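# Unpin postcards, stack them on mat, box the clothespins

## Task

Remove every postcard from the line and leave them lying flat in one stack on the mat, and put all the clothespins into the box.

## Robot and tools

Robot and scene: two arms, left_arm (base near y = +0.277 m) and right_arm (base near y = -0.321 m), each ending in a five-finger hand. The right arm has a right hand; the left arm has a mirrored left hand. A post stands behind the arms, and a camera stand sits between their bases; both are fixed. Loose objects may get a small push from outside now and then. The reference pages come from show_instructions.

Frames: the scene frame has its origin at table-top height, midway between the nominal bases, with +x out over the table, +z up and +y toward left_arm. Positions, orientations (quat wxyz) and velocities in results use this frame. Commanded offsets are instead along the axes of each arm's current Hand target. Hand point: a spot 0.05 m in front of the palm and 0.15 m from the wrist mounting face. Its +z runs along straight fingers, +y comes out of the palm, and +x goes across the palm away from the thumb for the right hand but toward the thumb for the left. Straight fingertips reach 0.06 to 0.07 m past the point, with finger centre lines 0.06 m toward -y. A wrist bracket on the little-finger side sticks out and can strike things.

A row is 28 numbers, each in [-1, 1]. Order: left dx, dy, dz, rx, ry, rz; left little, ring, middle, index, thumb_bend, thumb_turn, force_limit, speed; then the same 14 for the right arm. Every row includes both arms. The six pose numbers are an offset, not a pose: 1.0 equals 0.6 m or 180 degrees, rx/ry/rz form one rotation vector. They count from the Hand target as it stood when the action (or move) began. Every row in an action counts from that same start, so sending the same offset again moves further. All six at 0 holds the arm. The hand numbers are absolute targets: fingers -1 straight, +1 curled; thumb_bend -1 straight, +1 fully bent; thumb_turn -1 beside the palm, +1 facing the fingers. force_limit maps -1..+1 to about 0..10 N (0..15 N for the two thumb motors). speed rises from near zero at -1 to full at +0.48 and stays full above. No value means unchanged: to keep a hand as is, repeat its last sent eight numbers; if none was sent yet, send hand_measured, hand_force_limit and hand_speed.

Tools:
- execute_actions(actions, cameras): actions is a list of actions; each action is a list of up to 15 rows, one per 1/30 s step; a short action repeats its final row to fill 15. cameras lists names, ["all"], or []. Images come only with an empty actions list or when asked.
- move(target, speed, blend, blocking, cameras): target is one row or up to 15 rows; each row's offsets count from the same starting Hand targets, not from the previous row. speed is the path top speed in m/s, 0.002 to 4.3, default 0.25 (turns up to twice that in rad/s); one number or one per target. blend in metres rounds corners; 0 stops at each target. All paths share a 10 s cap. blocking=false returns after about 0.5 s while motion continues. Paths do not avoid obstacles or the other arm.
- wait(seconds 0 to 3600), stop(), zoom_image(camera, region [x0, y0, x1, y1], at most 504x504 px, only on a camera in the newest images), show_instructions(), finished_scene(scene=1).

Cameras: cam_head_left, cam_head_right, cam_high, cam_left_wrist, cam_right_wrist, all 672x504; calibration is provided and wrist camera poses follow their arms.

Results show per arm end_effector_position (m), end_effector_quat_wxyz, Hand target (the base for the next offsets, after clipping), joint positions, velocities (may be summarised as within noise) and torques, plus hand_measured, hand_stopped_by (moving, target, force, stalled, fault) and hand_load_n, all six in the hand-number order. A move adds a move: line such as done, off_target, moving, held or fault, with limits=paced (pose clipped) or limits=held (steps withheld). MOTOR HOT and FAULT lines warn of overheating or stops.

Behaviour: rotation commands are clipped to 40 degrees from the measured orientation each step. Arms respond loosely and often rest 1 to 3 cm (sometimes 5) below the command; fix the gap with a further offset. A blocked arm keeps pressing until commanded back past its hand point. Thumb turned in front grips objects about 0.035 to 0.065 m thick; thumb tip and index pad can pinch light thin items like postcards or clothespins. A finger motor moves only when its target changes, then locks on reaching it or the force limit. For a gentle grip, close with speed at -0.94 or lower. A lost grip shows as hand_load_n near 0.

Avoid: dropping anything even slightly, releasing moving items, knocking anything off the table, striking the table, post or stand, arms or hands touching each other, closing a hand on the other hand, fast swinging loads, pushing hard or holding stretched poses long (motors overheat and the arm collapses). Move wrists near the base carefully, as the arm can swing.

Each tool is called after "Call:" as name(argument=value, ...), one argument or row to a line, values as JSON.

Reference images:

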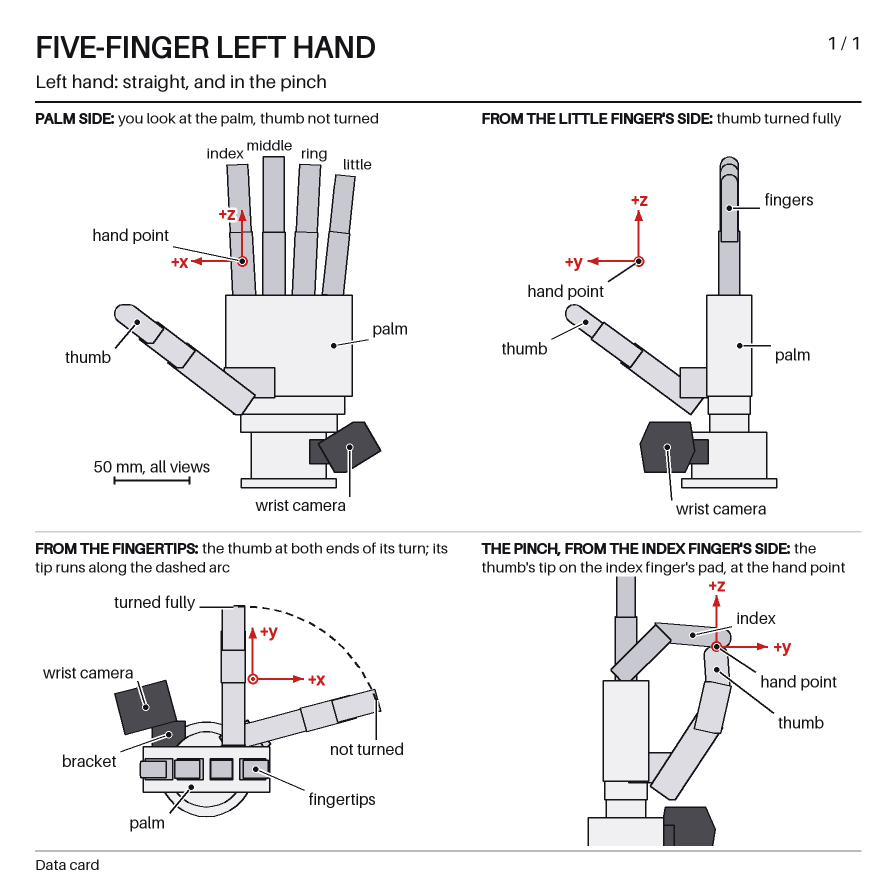

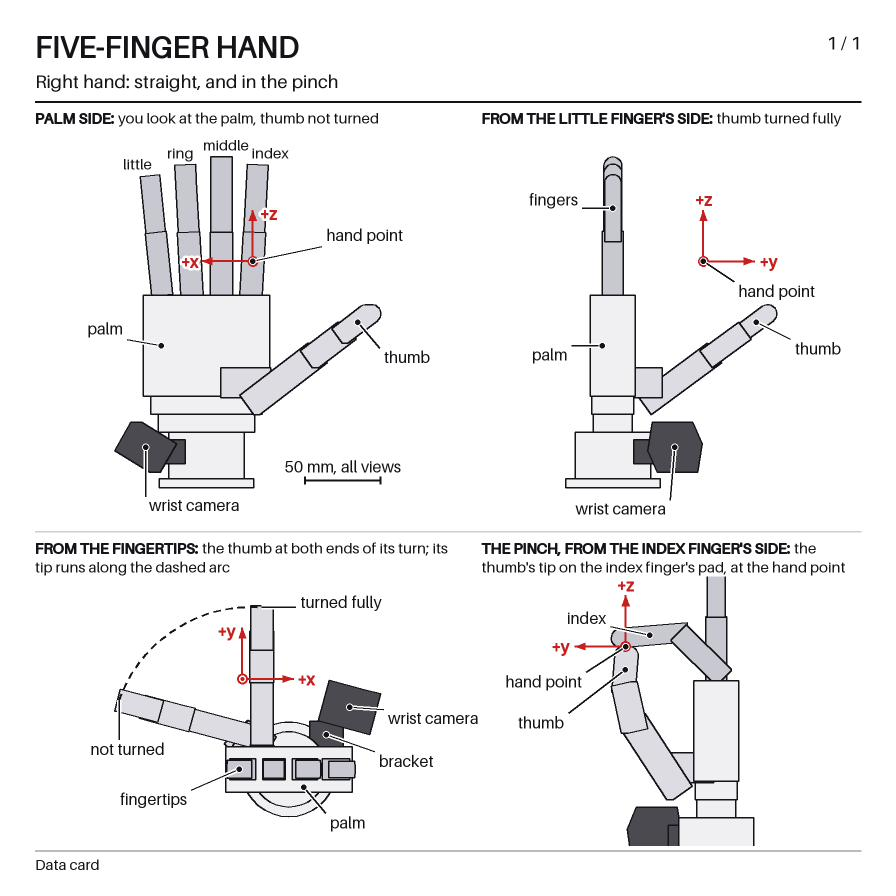

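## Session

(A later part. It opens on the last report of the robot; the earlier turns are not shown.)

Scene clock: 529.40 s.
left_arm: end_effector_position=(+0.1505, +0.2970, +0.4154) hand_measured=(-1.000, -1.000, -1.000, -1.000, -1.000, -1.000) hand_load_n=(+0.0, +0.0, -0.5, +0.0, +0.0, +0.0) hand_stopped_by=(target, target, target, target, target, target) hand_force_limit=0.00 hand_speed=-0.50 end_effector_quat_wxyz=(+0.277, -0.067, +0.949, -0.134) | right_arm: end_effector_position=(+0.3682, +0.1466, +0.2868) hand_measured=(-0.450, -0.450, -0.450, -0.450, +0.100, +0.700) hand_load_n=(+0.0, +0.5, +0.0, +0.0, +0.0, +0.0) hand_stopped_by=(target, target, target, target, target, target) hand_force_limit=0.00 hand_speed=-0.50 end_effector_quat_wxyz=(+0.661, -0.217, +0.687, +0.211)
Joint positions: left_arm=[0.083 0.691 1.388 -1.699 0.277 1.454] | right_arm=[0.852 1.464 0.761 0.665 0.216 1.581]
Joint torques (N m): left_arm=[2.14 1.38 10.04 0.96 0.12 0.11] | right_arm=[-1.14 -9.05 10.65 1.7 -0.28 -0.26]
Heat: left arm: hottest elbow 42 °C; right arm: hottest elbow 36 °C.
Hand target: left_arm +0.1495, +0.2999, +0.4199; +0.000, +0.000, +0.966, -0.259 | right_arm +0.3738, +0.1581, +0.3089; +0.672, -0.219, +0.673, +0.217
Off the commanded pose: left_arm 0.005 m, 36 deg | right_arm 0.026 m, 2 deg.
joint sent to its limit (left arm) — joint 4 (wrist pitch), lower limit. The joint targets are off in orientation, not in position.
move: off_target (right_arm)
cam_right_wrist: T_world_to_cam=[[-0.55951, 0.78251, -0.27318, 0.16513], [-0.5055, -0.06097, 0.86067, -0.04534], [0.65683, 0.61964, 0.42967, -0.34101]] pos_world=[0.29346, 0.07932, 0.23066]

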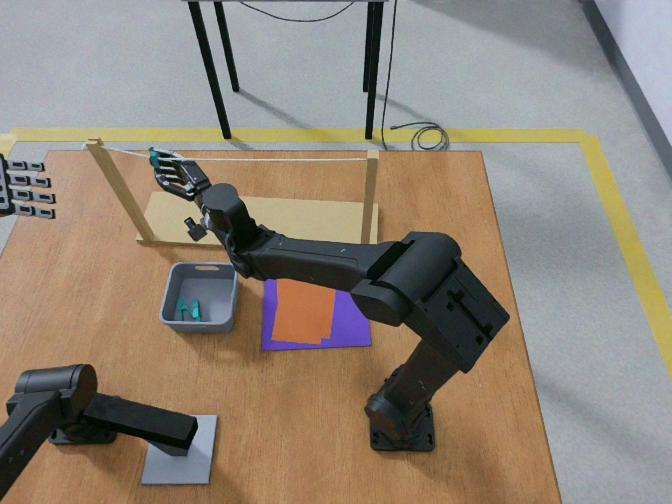

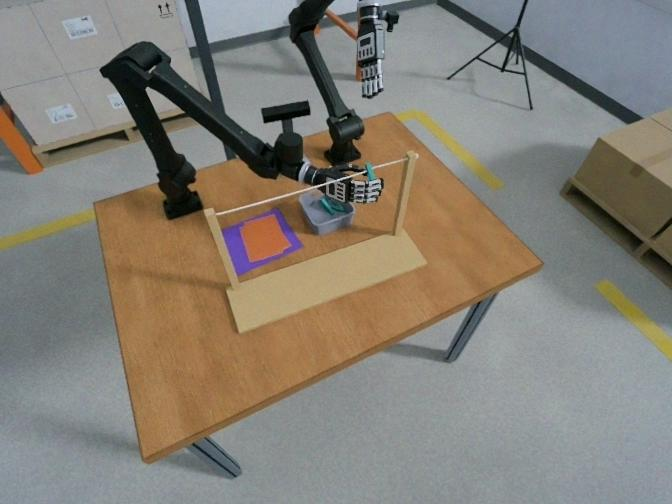

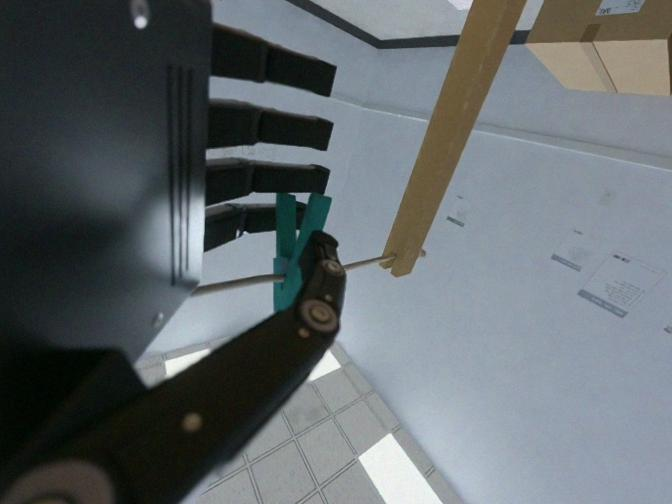

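Call:
move(
  target=[
    [0,0,0,0,0,0,-1,-1,-1,-1,-1,-1,0,-0.5,0,0,0,0,0,0,-0.2,-0.2,-0.2,-0.2,0.1,0.7,1,-0.5],
  ],
  speed=0.06,
  cameras=["cam_head_right","cam_high","cam_right_wrist"],
)

Call:
zoom_image(
  camera="cam_right_wrist",
  region=[190, 140, 390, 300],
)

Call:
zoom_image(
  camera="cam_high",
  region=[320, 130, 430, 220],
)

Call:
zoom_image(
  camera="cam_head_right",
  region=[110, 130, 230, 220],
)

Scene clock: 530.37 s.
left_arm: end_effector_position=(+0.1505, +0.2970, +0.4154) hand_measured=(-1.000, -1.000, -1.000, -1.000, -1.000, -1.000) hand_load_n=(+0.0, +0.0, +0.0, +0.0, +0.0, +0.0) hand_stopped_by=(target, target, target, target, target, target) hand_force_limit=0.00 hand_speed=-0.50 end_effector_quat_wxyz=(+0.277, -0.067, +0.949, -0.134) | right_arm: end_effector_position=(+0.3682, +0.1466, +0.2868) hand_measured=(-0.200, -0.200, -0.200, -0.274, +0.098, +0.700) hand_load_n=(+0.0, +0.0, +1.5, +8.5, +6.0, +1.0) hand_stopped_by=(target, target, target, force, target, target) hand_force_limit=1.00 hand_speed=-0.50 end_effector_quat_wxyz=(+0.661, -0.217, +0.687, +0.211)
Joint positions: left_arm=[0.083 0.691 1.388 -1.699 0.277 1.454] | right_arm=[0.852 1.464 0.761 0.665 0.216 1.581]
Joint torques (N m): left_arm=[1.67 1.14 10.25 1.09 0.17 0.12] | right_arm=[-0.97 -9.05 10.66 1.72 -0.28 -0.25]
Heat: left arm: hottest elbow 42 °C; right arm: hottest elbow 36 °C.
Hand target: left_arm +0.1495, +0.2999, +0.4199; +0.000, +0.000, +0.966, -0.259 | right_arm +0.3738, +0.1581, +0.3089; +0.672, -0.219, +0.673, +0.217
Off the commanded pose: left_arm 0.005 m, 36 deg | right_arm 0.026 m, 2 deg.
joint sent to its limit (left arm) — joint 4 (wrist pitch), lower limit. The joint targets are off in orientation, not in position.
move: done
cam_right_wrist: T_world_to_cam=[[-0.55951, 0.78251, -0.27318, 0.16513], [-0.5055, -0.06097, 0.86067, -0.04534], [0.65683, 0.61964, 0.42967, -0.34101]] pos_world=[0.29346, 0.07932, 0.23066]

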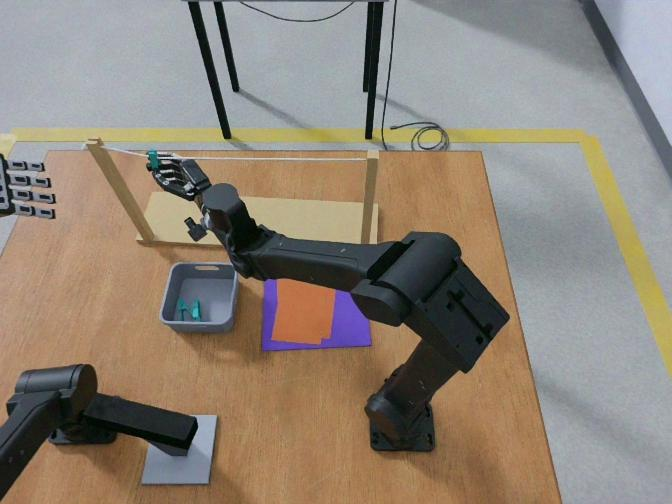

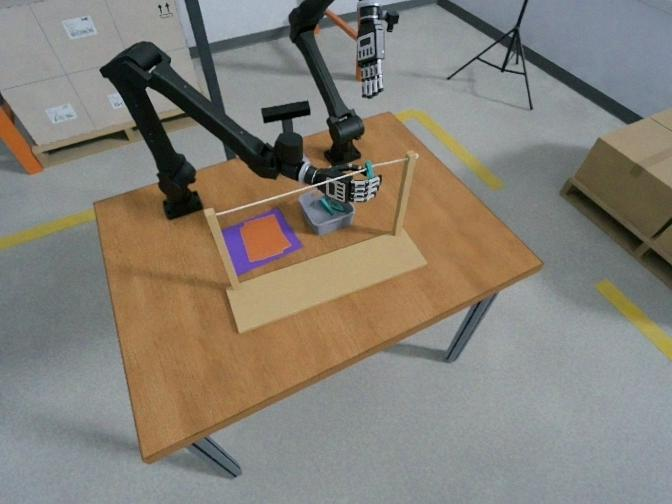

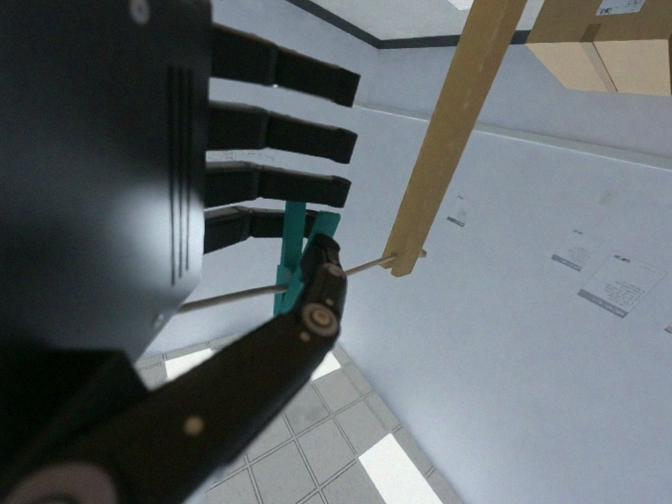

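Scaled by 2.520 from the camera's image (finer frame: 960x720).

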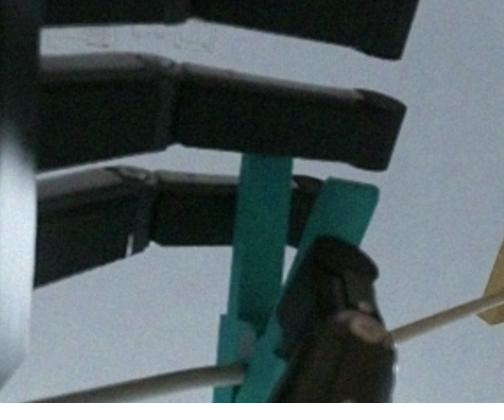

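Scaled by 4.582 from the camera's image (finer frame: 960x720).

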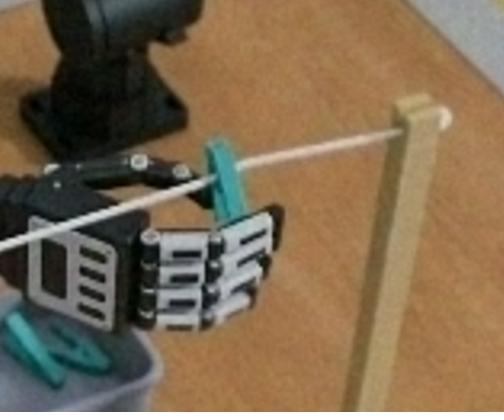

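Scaled by 4.200 from the camera's image (finer frame: 960x720).

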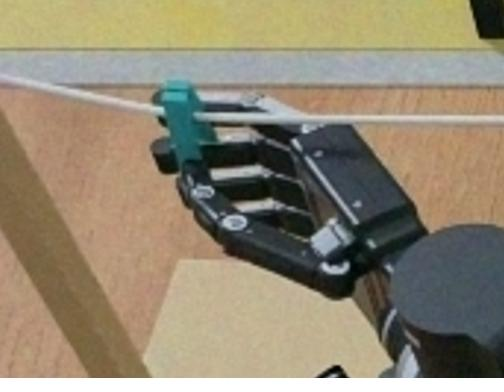

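Call:
move(
  target=[
    [0,0,0,0,0,0,-1,-1,-1,-1,-1,-1,0,-0.5,0,0,0,0,0,0,-0.2,-0.2,-0.05,-0.15,0.12,0.7,1,-0.5],
  ],
  speed=0.06,
  cameras=["cam_head_right","cam_right_wrist"],
)

Call:
zoom_image(
  camera="cam_right_wrist",
  region=[190, 140, 390, 300],
)

Call:
zoom_image(
  camera="cam_head_right",
  region=[110, 130, 230, 220],
)

Scene clock: 531.30 s.
left_arm: end_effector_position=(+0.1505, +0.2970, +0.4154) hand_measured=(-1.000, -1.000, -1.000, -1.000, -1.000, -1.000) hand_load_n=(+0.0, +0.0, +0.0, +0.0, +0.0, +0.0) hand_stopped_by=(target, target, target, target, target, target) hand_force_limit=0.00 hand_speed=-0.50 end_effector_quat_wxyz=(+0.277, -0.067, +0.949, -0.134) | right_arm: end_effector_position=(+0.3682, +0.1466, +0.2868) hand_measured=(-0.200, -0.200, -0.050, -0.188, +0.116, +0.700) hand_load_n=(+0.0, +0.0, +2.0, +8.0, +7.0, +2.0) hand_stopped_by=(target, target, target, force, target, target) hand_force_limit=1.00 hand_speed=-0.50 end_effector_quat_wxyz=(+0.661, -0.217, +0.687, +0.211)
Joint positions: left_arm=[0.083 0.691 1.388 -1.699 0.277 1.454] | right_arm=[0.852 1.464 0.761 0.665 0.216 1.581]
Joint torques (N m): left_arm=[2.2 0.73 10.54 1.09 0.19 0.1] | right_arm=[-0.97 -9.05 10.66 1.7 -0.26 -0.25]
Heat: left arm: hottest elbow 42 °C; right arm: hottest elbow 36 °C.
Hand target: left_arm +0.1495, +0.2999, +0.4199; +0.000, +0.000, +0.966, -0.259 | right_arm +0.3738, +0.1581, +0.3089; +0.672, -0.219, +0.673, +0.217
Off the commanded pose: left_arm 0.005 m, 36 deg | right_arm 0.026 m, 2 deg.
joint sent to its limit (left arm) — joint 4 (wrist pitch), lower limit. The joint targets are off in orientation, not in position.
move: done
cam_right_wrist: T_world_to_cam=[[-0.55951, 0.78251, -0.27318, 0.16513], [-0.5055, -0.06097, 0.86067, -0.04534], [0.65683, 0.61964, 0.42967, -0.34101]] pos_world=[0.29346, 0.07932, 0.23066]

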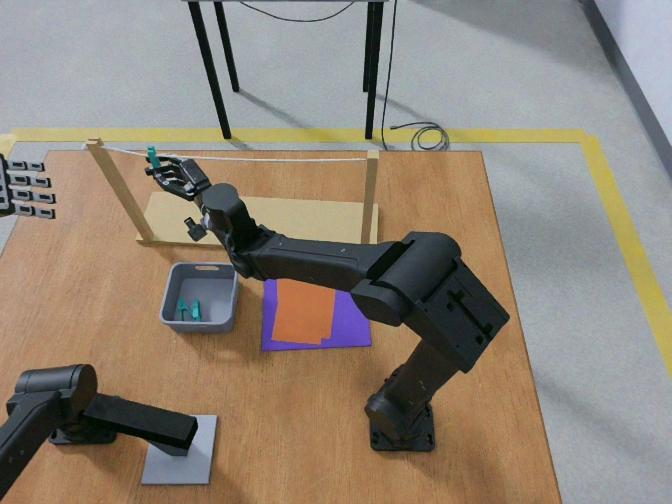

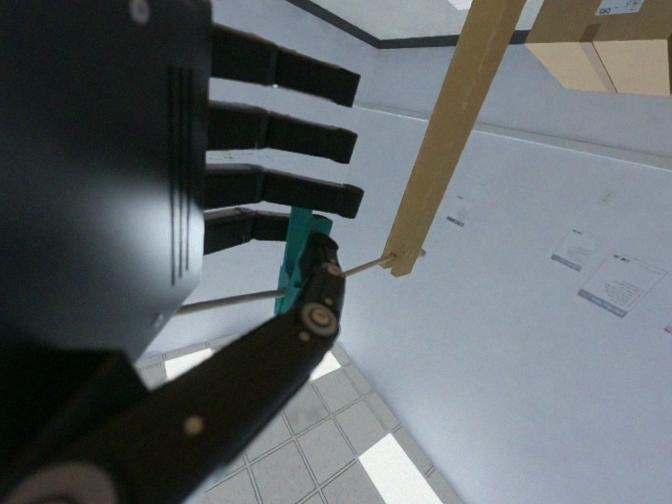

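Scaled by 2.520 from the camera's image (finer frame: 960x720).

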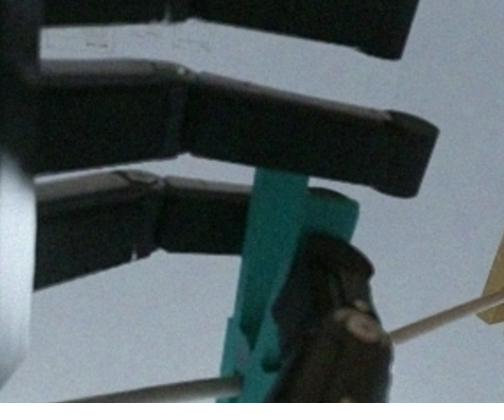

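Scaled by 4.200 from the camera's image (finer frame: 960x720).

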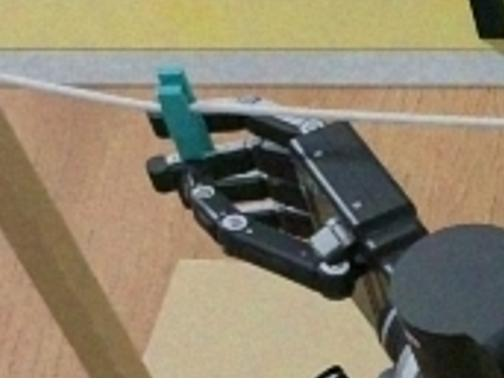

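Call:
move(
  target=[
    [0,0,0,0,0,0,-1,-1,-1,-1,-1,-1,0,-0.5,0,0,0,0,0,0,-0.2,-0.2,-0.05,-0.05,0.14,0.7,1,-0.3],
  ],
  speed=0.06,
  cameras=["cam_head_right","cam_right_wrist"],
)

Call:
zoom_image(
  camera="cam_right_wrist",
  region=[190, 140, 390, 300],
)

Call:
zoom_image(
  camera="cam_head_right",
  region=[110, 130, 230, 220],
)

Scene clock: 532.27 s.
left_arm: end_effector_position=(+0.1505, +0.2970, +0.4154) hand_measured=(-1.000, -1.000, -1.000, -1.000, -1.000, -1.000) hand_load_n=(+0.0, +0.0, +0.0, +0.0, +0.0, +0.0) hand_stopped_by=(target, target, target, target, target, target) hand_force_limit=0.00 hand_speed=-0.50 end_effector_quat_wxyz=(+0.277, -0.067, +0.949, -0.134) | right_arm: end_effector_position=(+0.3682, +0.1466, +0.2868) hand_measured=(-0.200, -0.200, -0.050, -0.132, +0.136, +0.700) hand_load_n=(+0.0, +0.0, -0.5, +13.5, +6.5, +1.5) hand_stopped_by=(target, target, target, force, target, target) hand_force_limit=1.00 hand_speed=-0.30 end_effector_quat_wxyz=(+0.661, -0.217, +0.687, +0.211)
Joint positions: left_arm=[0.083 0.691 1.388 -1.699 0.277 1.454] | right_arm=[0.852 1.464 0.761 0.665 0.216 1.581]
Joint torques (N m): left_arm=[2.02 1.73 10.11 1.1 0.18 0.16] | right_arm=[-1.03 -9.11 10.66 1.72 -0.26 -0.25]
Heat: left arm: hottest elbow 42 °C; right arm: hottest elbow 37 °C.
Hand target: left_arm +0.1495, +0.2999, +0.4199; +0.000, +0.000, +0.966, -0.259 | right_arm +0.3738, +0.1581, +0.3089; +0.672, -0.219, +0.673, +0.217
Off the commanded pose: left_arm 0.005 m, 36 deg | right_arm 0.026 m, 2 deg.
joint sent to its limit (left arm) — joint 4 (wrist pitch), lower limit. The joint targets are off in orientation, not in position.
move: done
cam_right_wrist: T_world_to_cam=[[-0.55951, 0.78251, -0.27318, 0.16513], [-0.5055, -0.06097, 0.86067, -0.04534], [0.65683, 0.61964, 0.42967, -0.34101]] pos_world=[0.29346, 0.07932, 0.23066]

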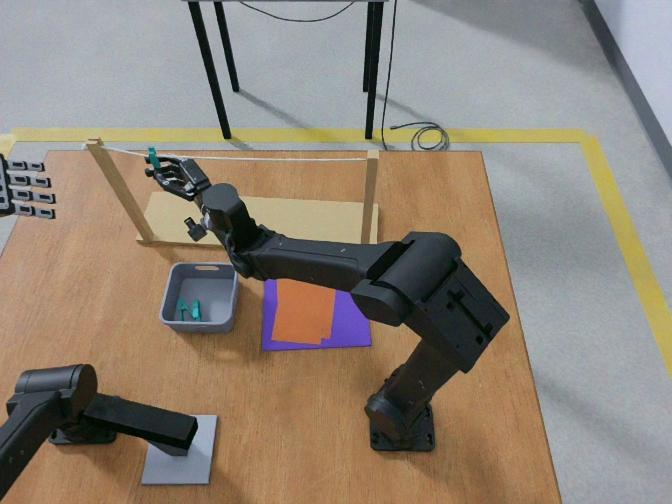

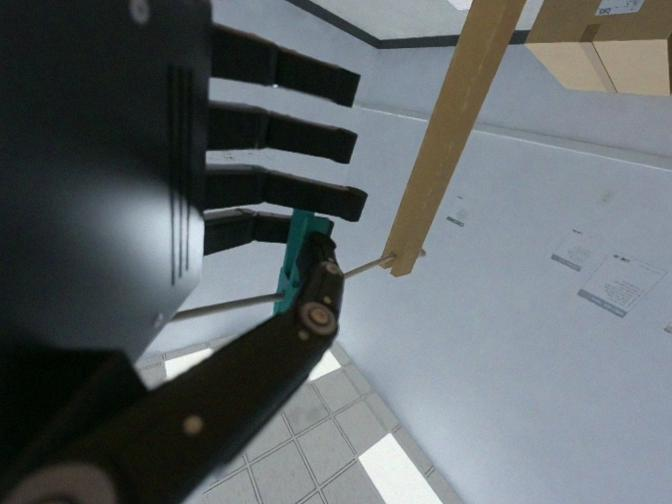

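Scaled by 2.520 from the camera's image (finer frame: 960x720).

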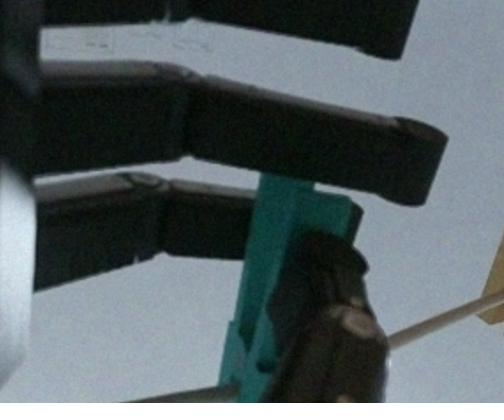

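Scaled by 4.200 from the camera's image (finer frame: 960x720).

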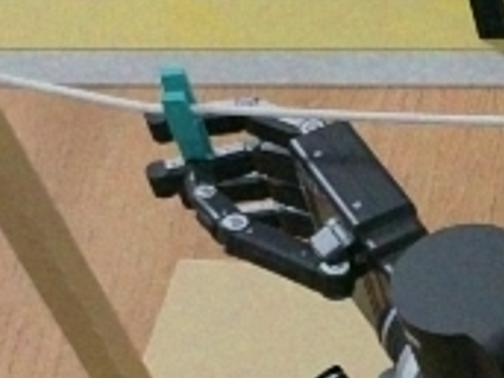

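Call:
move(
  target=[
    [0,0,0,0,0,0,-1,-1,-1,-1,-1,-1,0,-0.5,0,0,0,0,0,0,-0.2,-0.2,-0.03,-0.03,0.15,0.7,1,-0.2],
    [0,0,0,0,0,0,-1,-1,-1,-1,-1,-1,0,-0.5,0.055,0,0,0,0,0,-0.2,-0.2,-0.03,-0.03,0.15,0.7,1,-0.2],
  ],
  speed=0.05,
  cameras=["cam_head_right","cam_head_left","cam_right_wrist"],
)

Call:
zoom_image(
  camera="cam_right_wrist",
  region=[190, 140, 390, 300],
)

Call:
zoom_image(
  camera="cam_head_right",
  region=[110, 130, 230, 220],
)

Scene clock: 534.53 s.
left_arm: end_effector_position=(+0.1505, +0.2970, +0.4154) hand_measured=(-1.000, -1.000, -1.000, -1.000, -1.000, -1.000) hand_load_n=(+0.0, +0.0, +0.0, +0.0, -0.5, +0.0) hand_stopped_by=(target, target, target, target, target, target) hand_force_limit=0.00 hand_speed=-0.50 end_effector_quat_wxyz=(+0.277, -0.067, +0.949, -0.134) | right_arm: end_effector_position=(+0.3737, +0.1526, +0.2670) hand_measured=(-0.200, -0.200, -0.030, -0.132, +0.146, +0.700) hand_load_n=(+0.0, +0.0, +0.0, +11.0, +7.0, +2.0) hand_stopped_by=(target, target, target, force, target, target) hand_force_limit=1.00 hand_speed=-0.20 end_effector_quat_wxyz=(+0.662, -0.217, +0.685, +0.212)
Joint positions: left_arm=[0.083 0.691 1.388 -1.699 0.277 1.454] | right_arm=[0.852 1.53 0.761 0.735 0.216 1.581]
Joint torques (N m): left_arm=[1.55 1.44 10.51 1.06 0.18 0.13] | right_arm=[-1.03 -9.23 7.86 2.85 -0.26 -0.25]
Heat: left arm: hottest elbow 42 °C; right arm: hottest elbow 37 °C.
Hand target: left_arm +0.1495, +0.2999, +0.4199; +0.000, +0.000, +0.966, -0.259 | right_arm +0.3738, +0.1580, +0.2759; +0.672, -0.219, +0.673, +0.217
Off the commanded pose: left_arm 0.005 m, 36 deg | right_arm 0.010 m, 2 deg.
joint sent to its limit (left arm) — joint 4 (wrist pitch), lower limit. The joint targets are off in orientation, not in position.
move: done
cam_right_wrist: T_world_to_cam=[[-0.55859, 0.78349, -0.27224, 0.15734], [-0.50839, -0.06407, 0.85874, -0.02299], [0.65537, 0.61809, 0.43411, -0.3402]] pos_world=[0.29916, 0.08553, 0.21026]
Images, in order (width x height): cam_head_left 672x504, cam_head_right 672x504, cam_right_wrist 672x504.

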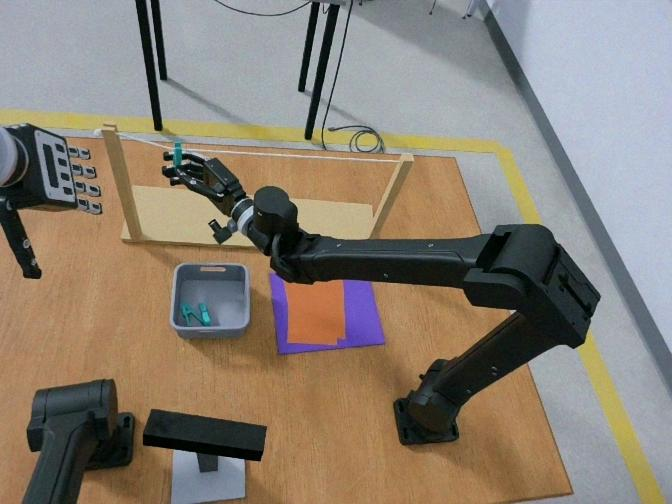

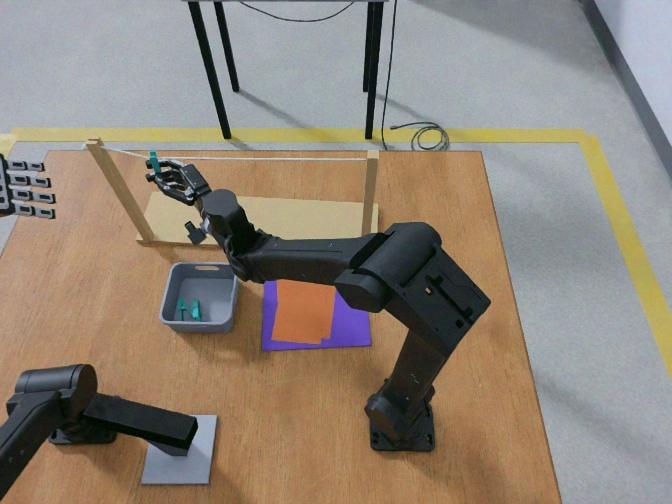

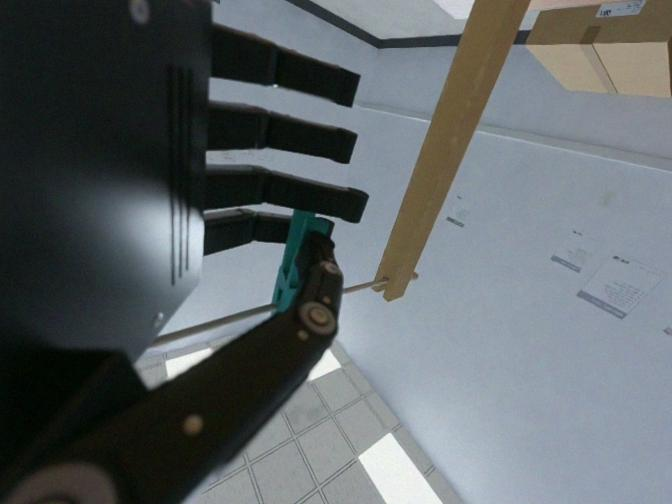

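Scaled by 2.520 from the camera's image (finer frame: 960x720).

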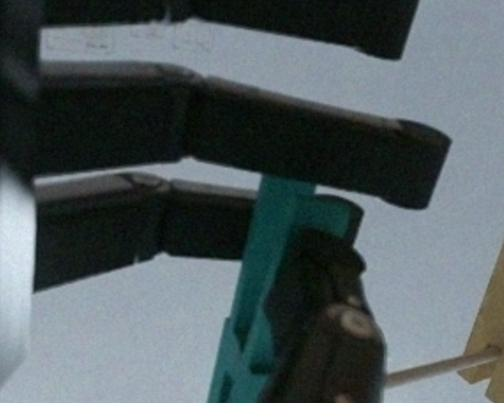

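Scaled by 4.200 from the camera's image (finer frame: 960x720).

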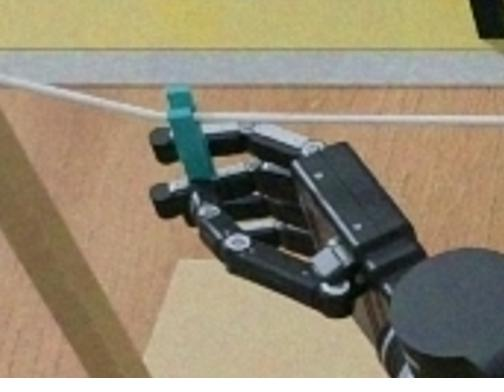

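Call:
move(
  target=[
    [0,0,0,0,0,0,-1,-1,-1,-1,-1,-1,0,-0.5,0,0,0,0,0,0,-0.2,-0.2,-0.03,0.0,0.17,0.7,1,-0.2],
    [0,0,0,0,0,0,-1,-1,-1,-1,-1,-1,0,-0.5,0.04,0,0,0,0,0,-0.2,-0.2,-0.03,0.0,0.17,0.7,1,-0.2],
  ],
  speed=0.05,
  cameras=["cam_head_right","cam_high","cam_right_wrist"],
)

Call:
zoom_image(
  camera="cam_right_wrist",
  region=[190, 140, 390, 300],
)

Call:
zoom_image(
  camera="cam_head_right",
  region=[110, 130, 230, 220],
)

Call:
zoom_image(
  camera="cam_high",
  region=[320, 130, 430, 220],
)

Scene clock: 536.67 s.
left_arm: end_effector_position=(+0.1505, +0.2970, +0.4154) hand_measured=(-1.000, -1.000, -1.000, -1.000, -1.000, -1.000) hand_load_n=(+0.0, +0.0, +0.0, +0.0, +0.0, +0.0) hand_stopped_by=(target, target, target, target, target, target) hand_force_limit=0.00 hand_speed=-0.50 end_effector_quat_wxyz=(+0.277, -0.067, +0.949, -0.134) | right_arm: end_effector_position=(+0.3775, +0.1573, +0.2506) hand_measured=(-0.200, -0.200, -0.030, -0.132, +0.166, +0.700) hand_load_n=(+0.0, +0.0, -0.5, +11.5, +7.5, +1.0) hand_stopped_by=(target, target, target, force, target, target) hand_force_limit=1.00 hand_speed=-0.20 end_effector_quat_wxyz=(+0.666, -0.215, +0.681, +0.214)
Joint positions: left_arm=[0.083 0.691 1.388 -1.699 0.277 1.454] | right_arm=[0.852 1.59 0.761 0.807 0.215 1.581]
Joint torques (N m): left_arm=[1.32 1.49 10.41 1.06 0.19 0.1] | right_arm=[-1.03 -9.99 6.01 2.95 -0.27 -0.25]
Heat: left arm: hottest elbow 42 °C; right arm: hottest elbow 37 °C.
Hand target: left_arm +0.1495, +0.2999, +0.4199; +0.000, +0.000, +0.966, -0.259 | right_arm +0.3738, +0.1579, +0.2519; +0.672, -0.219, +0.673, +0.217
Off the commanded pose: left_arm 0.005 m, 36 deg | right_arm 0.004 m, 1 deg.
joint sent to its limit (left arm) — joint 4 (wrist pitch), lower limit. The joint targets are off in orientation, not in position.
move: done
cam_right_wrist: T_world_to_cam=[[-0.55754, 0.78511, -0.26972, 0.15006], [-0.51533, -0.0726, 0.85391, -0.0015], [0.65083, 0.61508, 0.44507, -0.33906]] pos_world=[0.30356, 0.09063, 0.19267]

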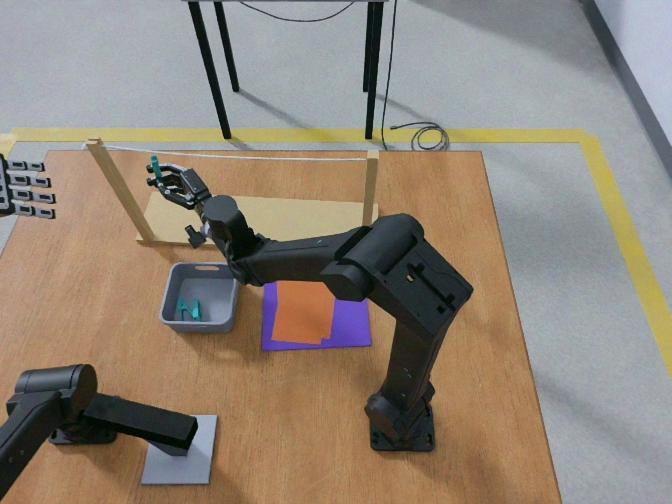

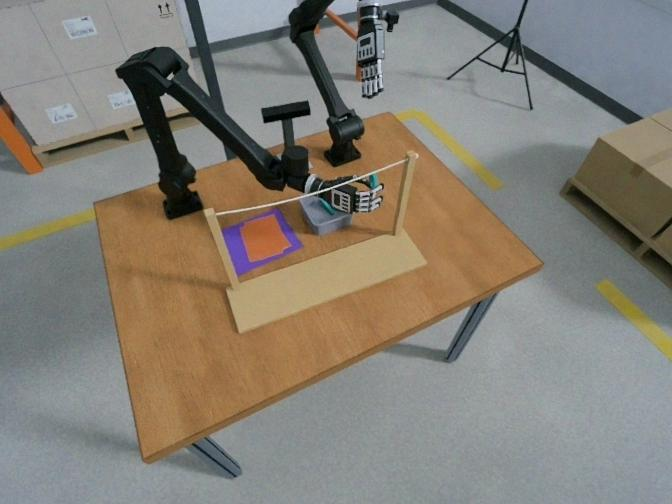

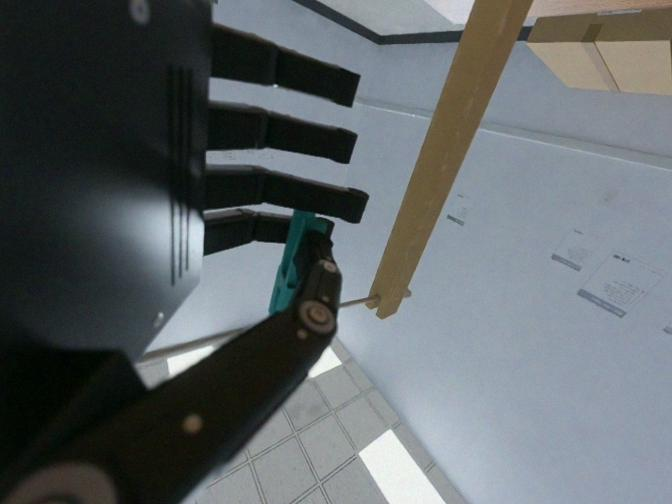

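Scaled by 2.520 from the camera's image (finer frame: 960x720).

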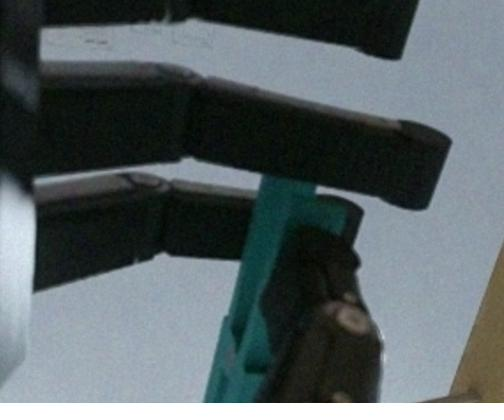

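Scaled by 4.200 from the camera's image (finer frame: 960x720).

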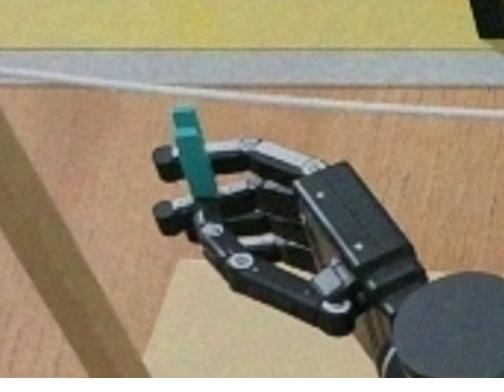

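Scaled by 4.582 from the camera's image (finer frame: 960x720).

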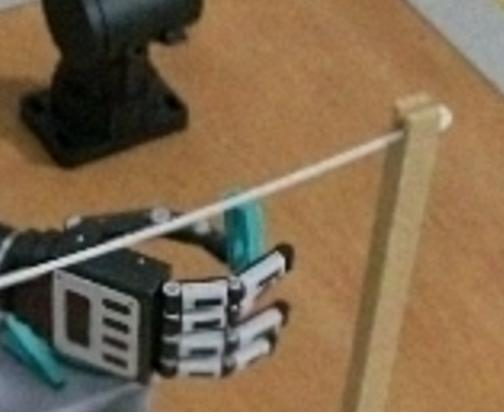

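Call:
move(
  target=[
    [0,0,0,0,0,0,-1,-1,-1,-1,-1,-1,0,-0.5,0.03,0,0,0,0,0,0.9,0.9,-0.03,0.0,0.17,0.7,1,-0.2],
    [0,0,0,0,0,0,-1,-1,-1,-1,-1,-1,0,-0.5,0.0115,0,-0.1667,0,0,0,0.9,0.9,-0.03,0.0,0.17,0.7,1,-0.2],
  ],
  speed=[0.06,0.12],
  cameras=["cam_head_right","cam_right_wrist"],
)

Scene clock: 539.40 s.
left_arm: end_effector_position=(+0.1505, +0.2970, +0.4154) hand_measured=(-1.000, -1.000, -1.000, -1.000, -1.000, -1.000) hand_load_n=(+0.0, +0.0, +0.0, +0.0, +0.0, +0.0) hand_stopped_by=(target, target, target, target, target, target) hand_force_limit=0.00 hand_speed=-0.50 end_effector_quat_wxyz=(+0.277, -0.067, +0.949, -0.134) | right_arm: end_effector_position=(+0.2960, +0.0997, +0.2392) hand_measured=(+0.900, +0.900, -0.030, -0.132, +0.166, +0.700) hand_load_n=(+0.0, +0.0, -0.5, +11.5, +7.5, +1.0) hand_stopped_by=(target, target, target, force, target, target) hand_force_limit=1.00 hand_speed=-0.20 end_effector_quat_wxyz=(+0.664, -0.220, +0.680, +0.218)
Joint positions: left_arm=[0.083 0.691 1.388 -1.699 0.277 1.454] | right_arm=[0.909 1.394 0.49 0.881 0.258 1.581]
Joint torques (N m): left_arm=[1.9 0.91 10.26 0.99 0.21 0.14] | right_arm=[-0.62 -7.71 5.75 2.45 0.11 -0.25]
Heat: left arm: hottest elbow 42 °C; right arm: hottest elbow 37 °C.
Hand target: left_arm +0.1495, +0.2999, +0.4199; +0.000, +0.000, +0.966, -0.259 | right_arm +0.2929, +0.0991, +0.2453; +0.673, -0.219, +0.673, +0.217
Off the commanded pose: left_arm 0.005 m, 36 deg | right_arm 0.007 m, 1 deg.
joint sent to its limit (left arm) — joint 4 (wrist pitch), lower limit. The joint targets are off in orientation, not in position.
move: done
cam_right_wrist: T_world_to_cam=[[-0.56816, 0.77707, -0.27086, 0.15091], [-0.51425, -0.0783, 0.85406, -0.03774], [0.64245, 0.62453, 0.44409, -0.24377]] pos_world=[0.22295, 0.03202, 0.18136]

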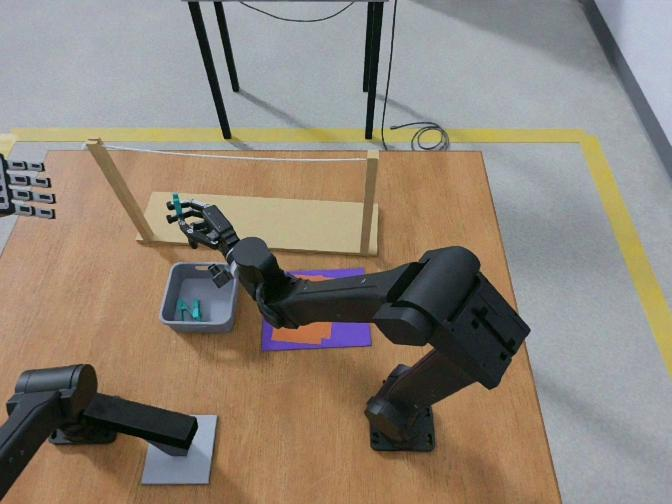

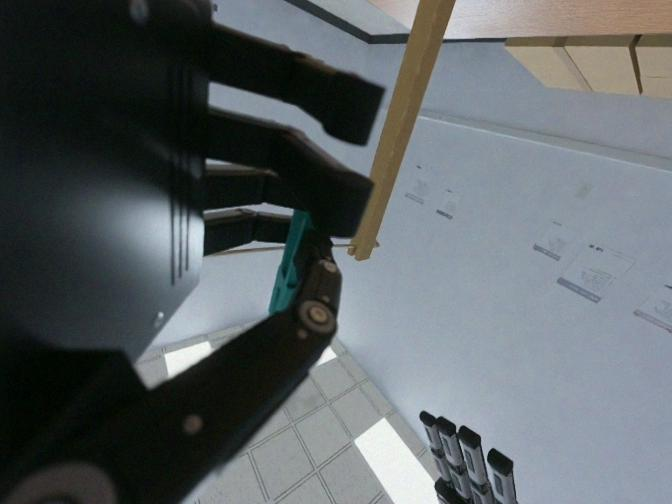

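Call:
move(
  target=[
    [0,0,0,0,0,0,-1,-1,-1,-1,-1,-1,0,-0.5,-0.0912,0.11,-0.0723,0,0.5,0,0.9,0.9,-0.03,0.0,0.17,0.7,1,-0.2],
  ],
  speed=0.18,
  cameras=["all"],
)

Scene clock: 544.60 s.
left_arm: end_effector_position=(+0.1505, +0.2970, +0.4154) hand_measured=(-1.000, -1.000, -1.000, -1.000, -1.000, -1.000) hand_load_n=(-0.5, +0.0, +0.0, +0.0, +0.0, +0.0) hand_stopped_by=(target, target, target, target, target, target) hand_force_limit=0.00 hand_speed=-0.50 end_effector_quat_wxyz=(+0.277, -0.067, +0.949, -0.134) | right_arm: end_effector_position=(+0.2106, +0.1180, +0.2804) hand_measured=(+0.900, +0.900, -0.030, -0.132, +0.166, +0.700) hand_load_n=(+0.0, +0.0, -0.5, +11.5, +7.5, +1.5) hand_stopped_by=(target, target, target, force, target, target) hand_force_limit=1.00 hand_speed=-0.20 end_effector_quat_wxyz=(-0.007, -0.322, +0.947, -0.012)
Joint positions: left_arm=[0.083 0.691 1.388 -1.699 0.277 1.454] | right_arm=[0.99 1.547 1.653 -1.702 0.011 1.885]
Joint torques (N m): left_arm=[1.9 1.14 10.29 0.95 0.17 0.12] | right_arm=[-1.49 -10.7 11.26 0.16 -0.33 0.01]
Heat: left arm: hottest elbow 42 °C; right arm: hottest elbow 37 °C.
Hand target: left_arm +0.1495, +0.2999, +0.4199; +0.000, +0.000, +0.966, -0.259 | right_arm +0.2191, +0.1272, +0.2998; +0.000, -0.309, +0.951, -0.001
Off the commanded pose: left_arm 0.005 m, 36 deg | right_arm 0.023 m, 2 deg.
joint sent to its limit (left arm) — joint 4 (wrist pitch), lower limit. The joint targets are off in orientation, not in position.
joint sent to its limit (right arm) — joint 4 (wrist pitch), lower limit. The joint targets still meet the commanded pose.
move: off_target (right_arm)
cam_left_wrist: T_world_to_cam=[[-0.1169, -0.98053, 0.15777, 0.2397], [-0.99299, 0.1126, -0.03595, 0.13109], [0.01749, -0.16087, -0.98682, 0.5671]] pos_world=[0.14827, 0.3115, 0.52652]
cam_right_wrist: T_world_to_cam=[[-0.80448, 0.59374, -0.01719, 0.09965], [0.52149, 0.71986, 0.4581, -0.31668], [0.28436, 0.35956, -0.88874, 0.26176]] pos_world=[0.17087, 0.07468, 0.37942]

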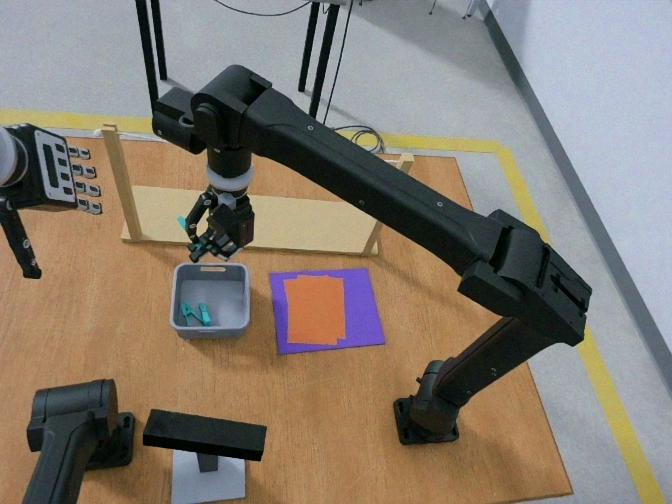

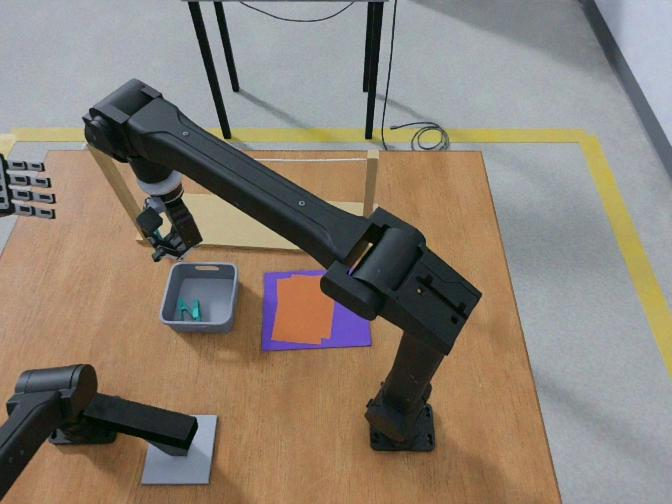

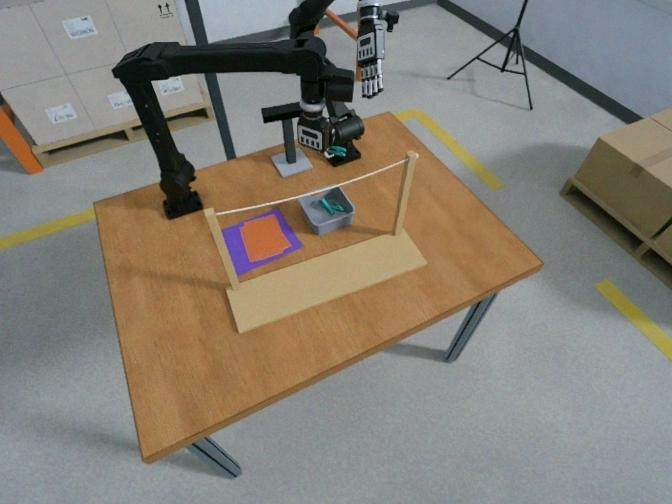

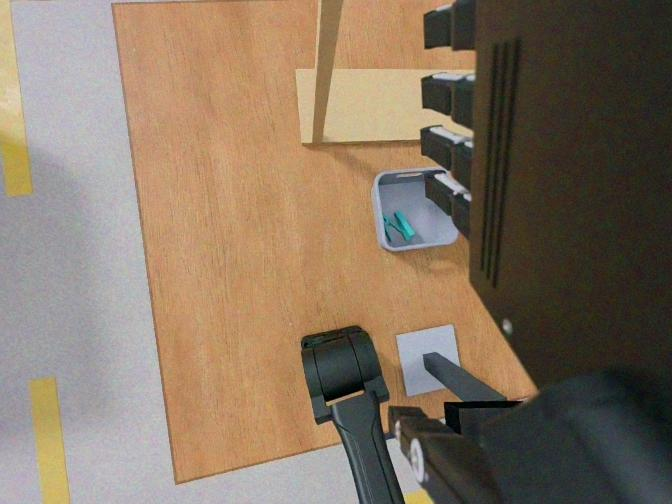

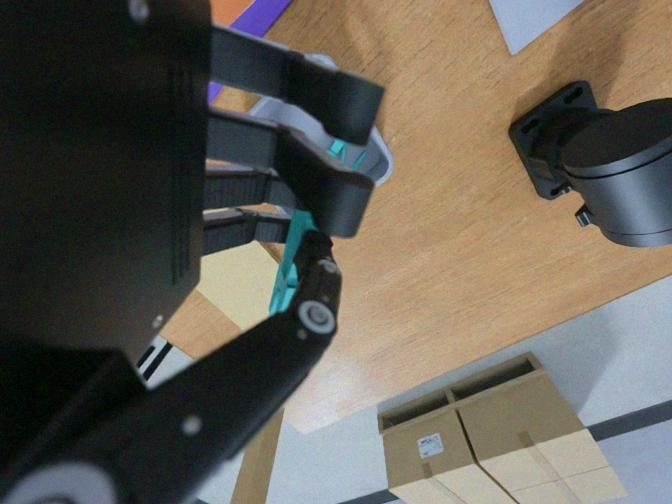

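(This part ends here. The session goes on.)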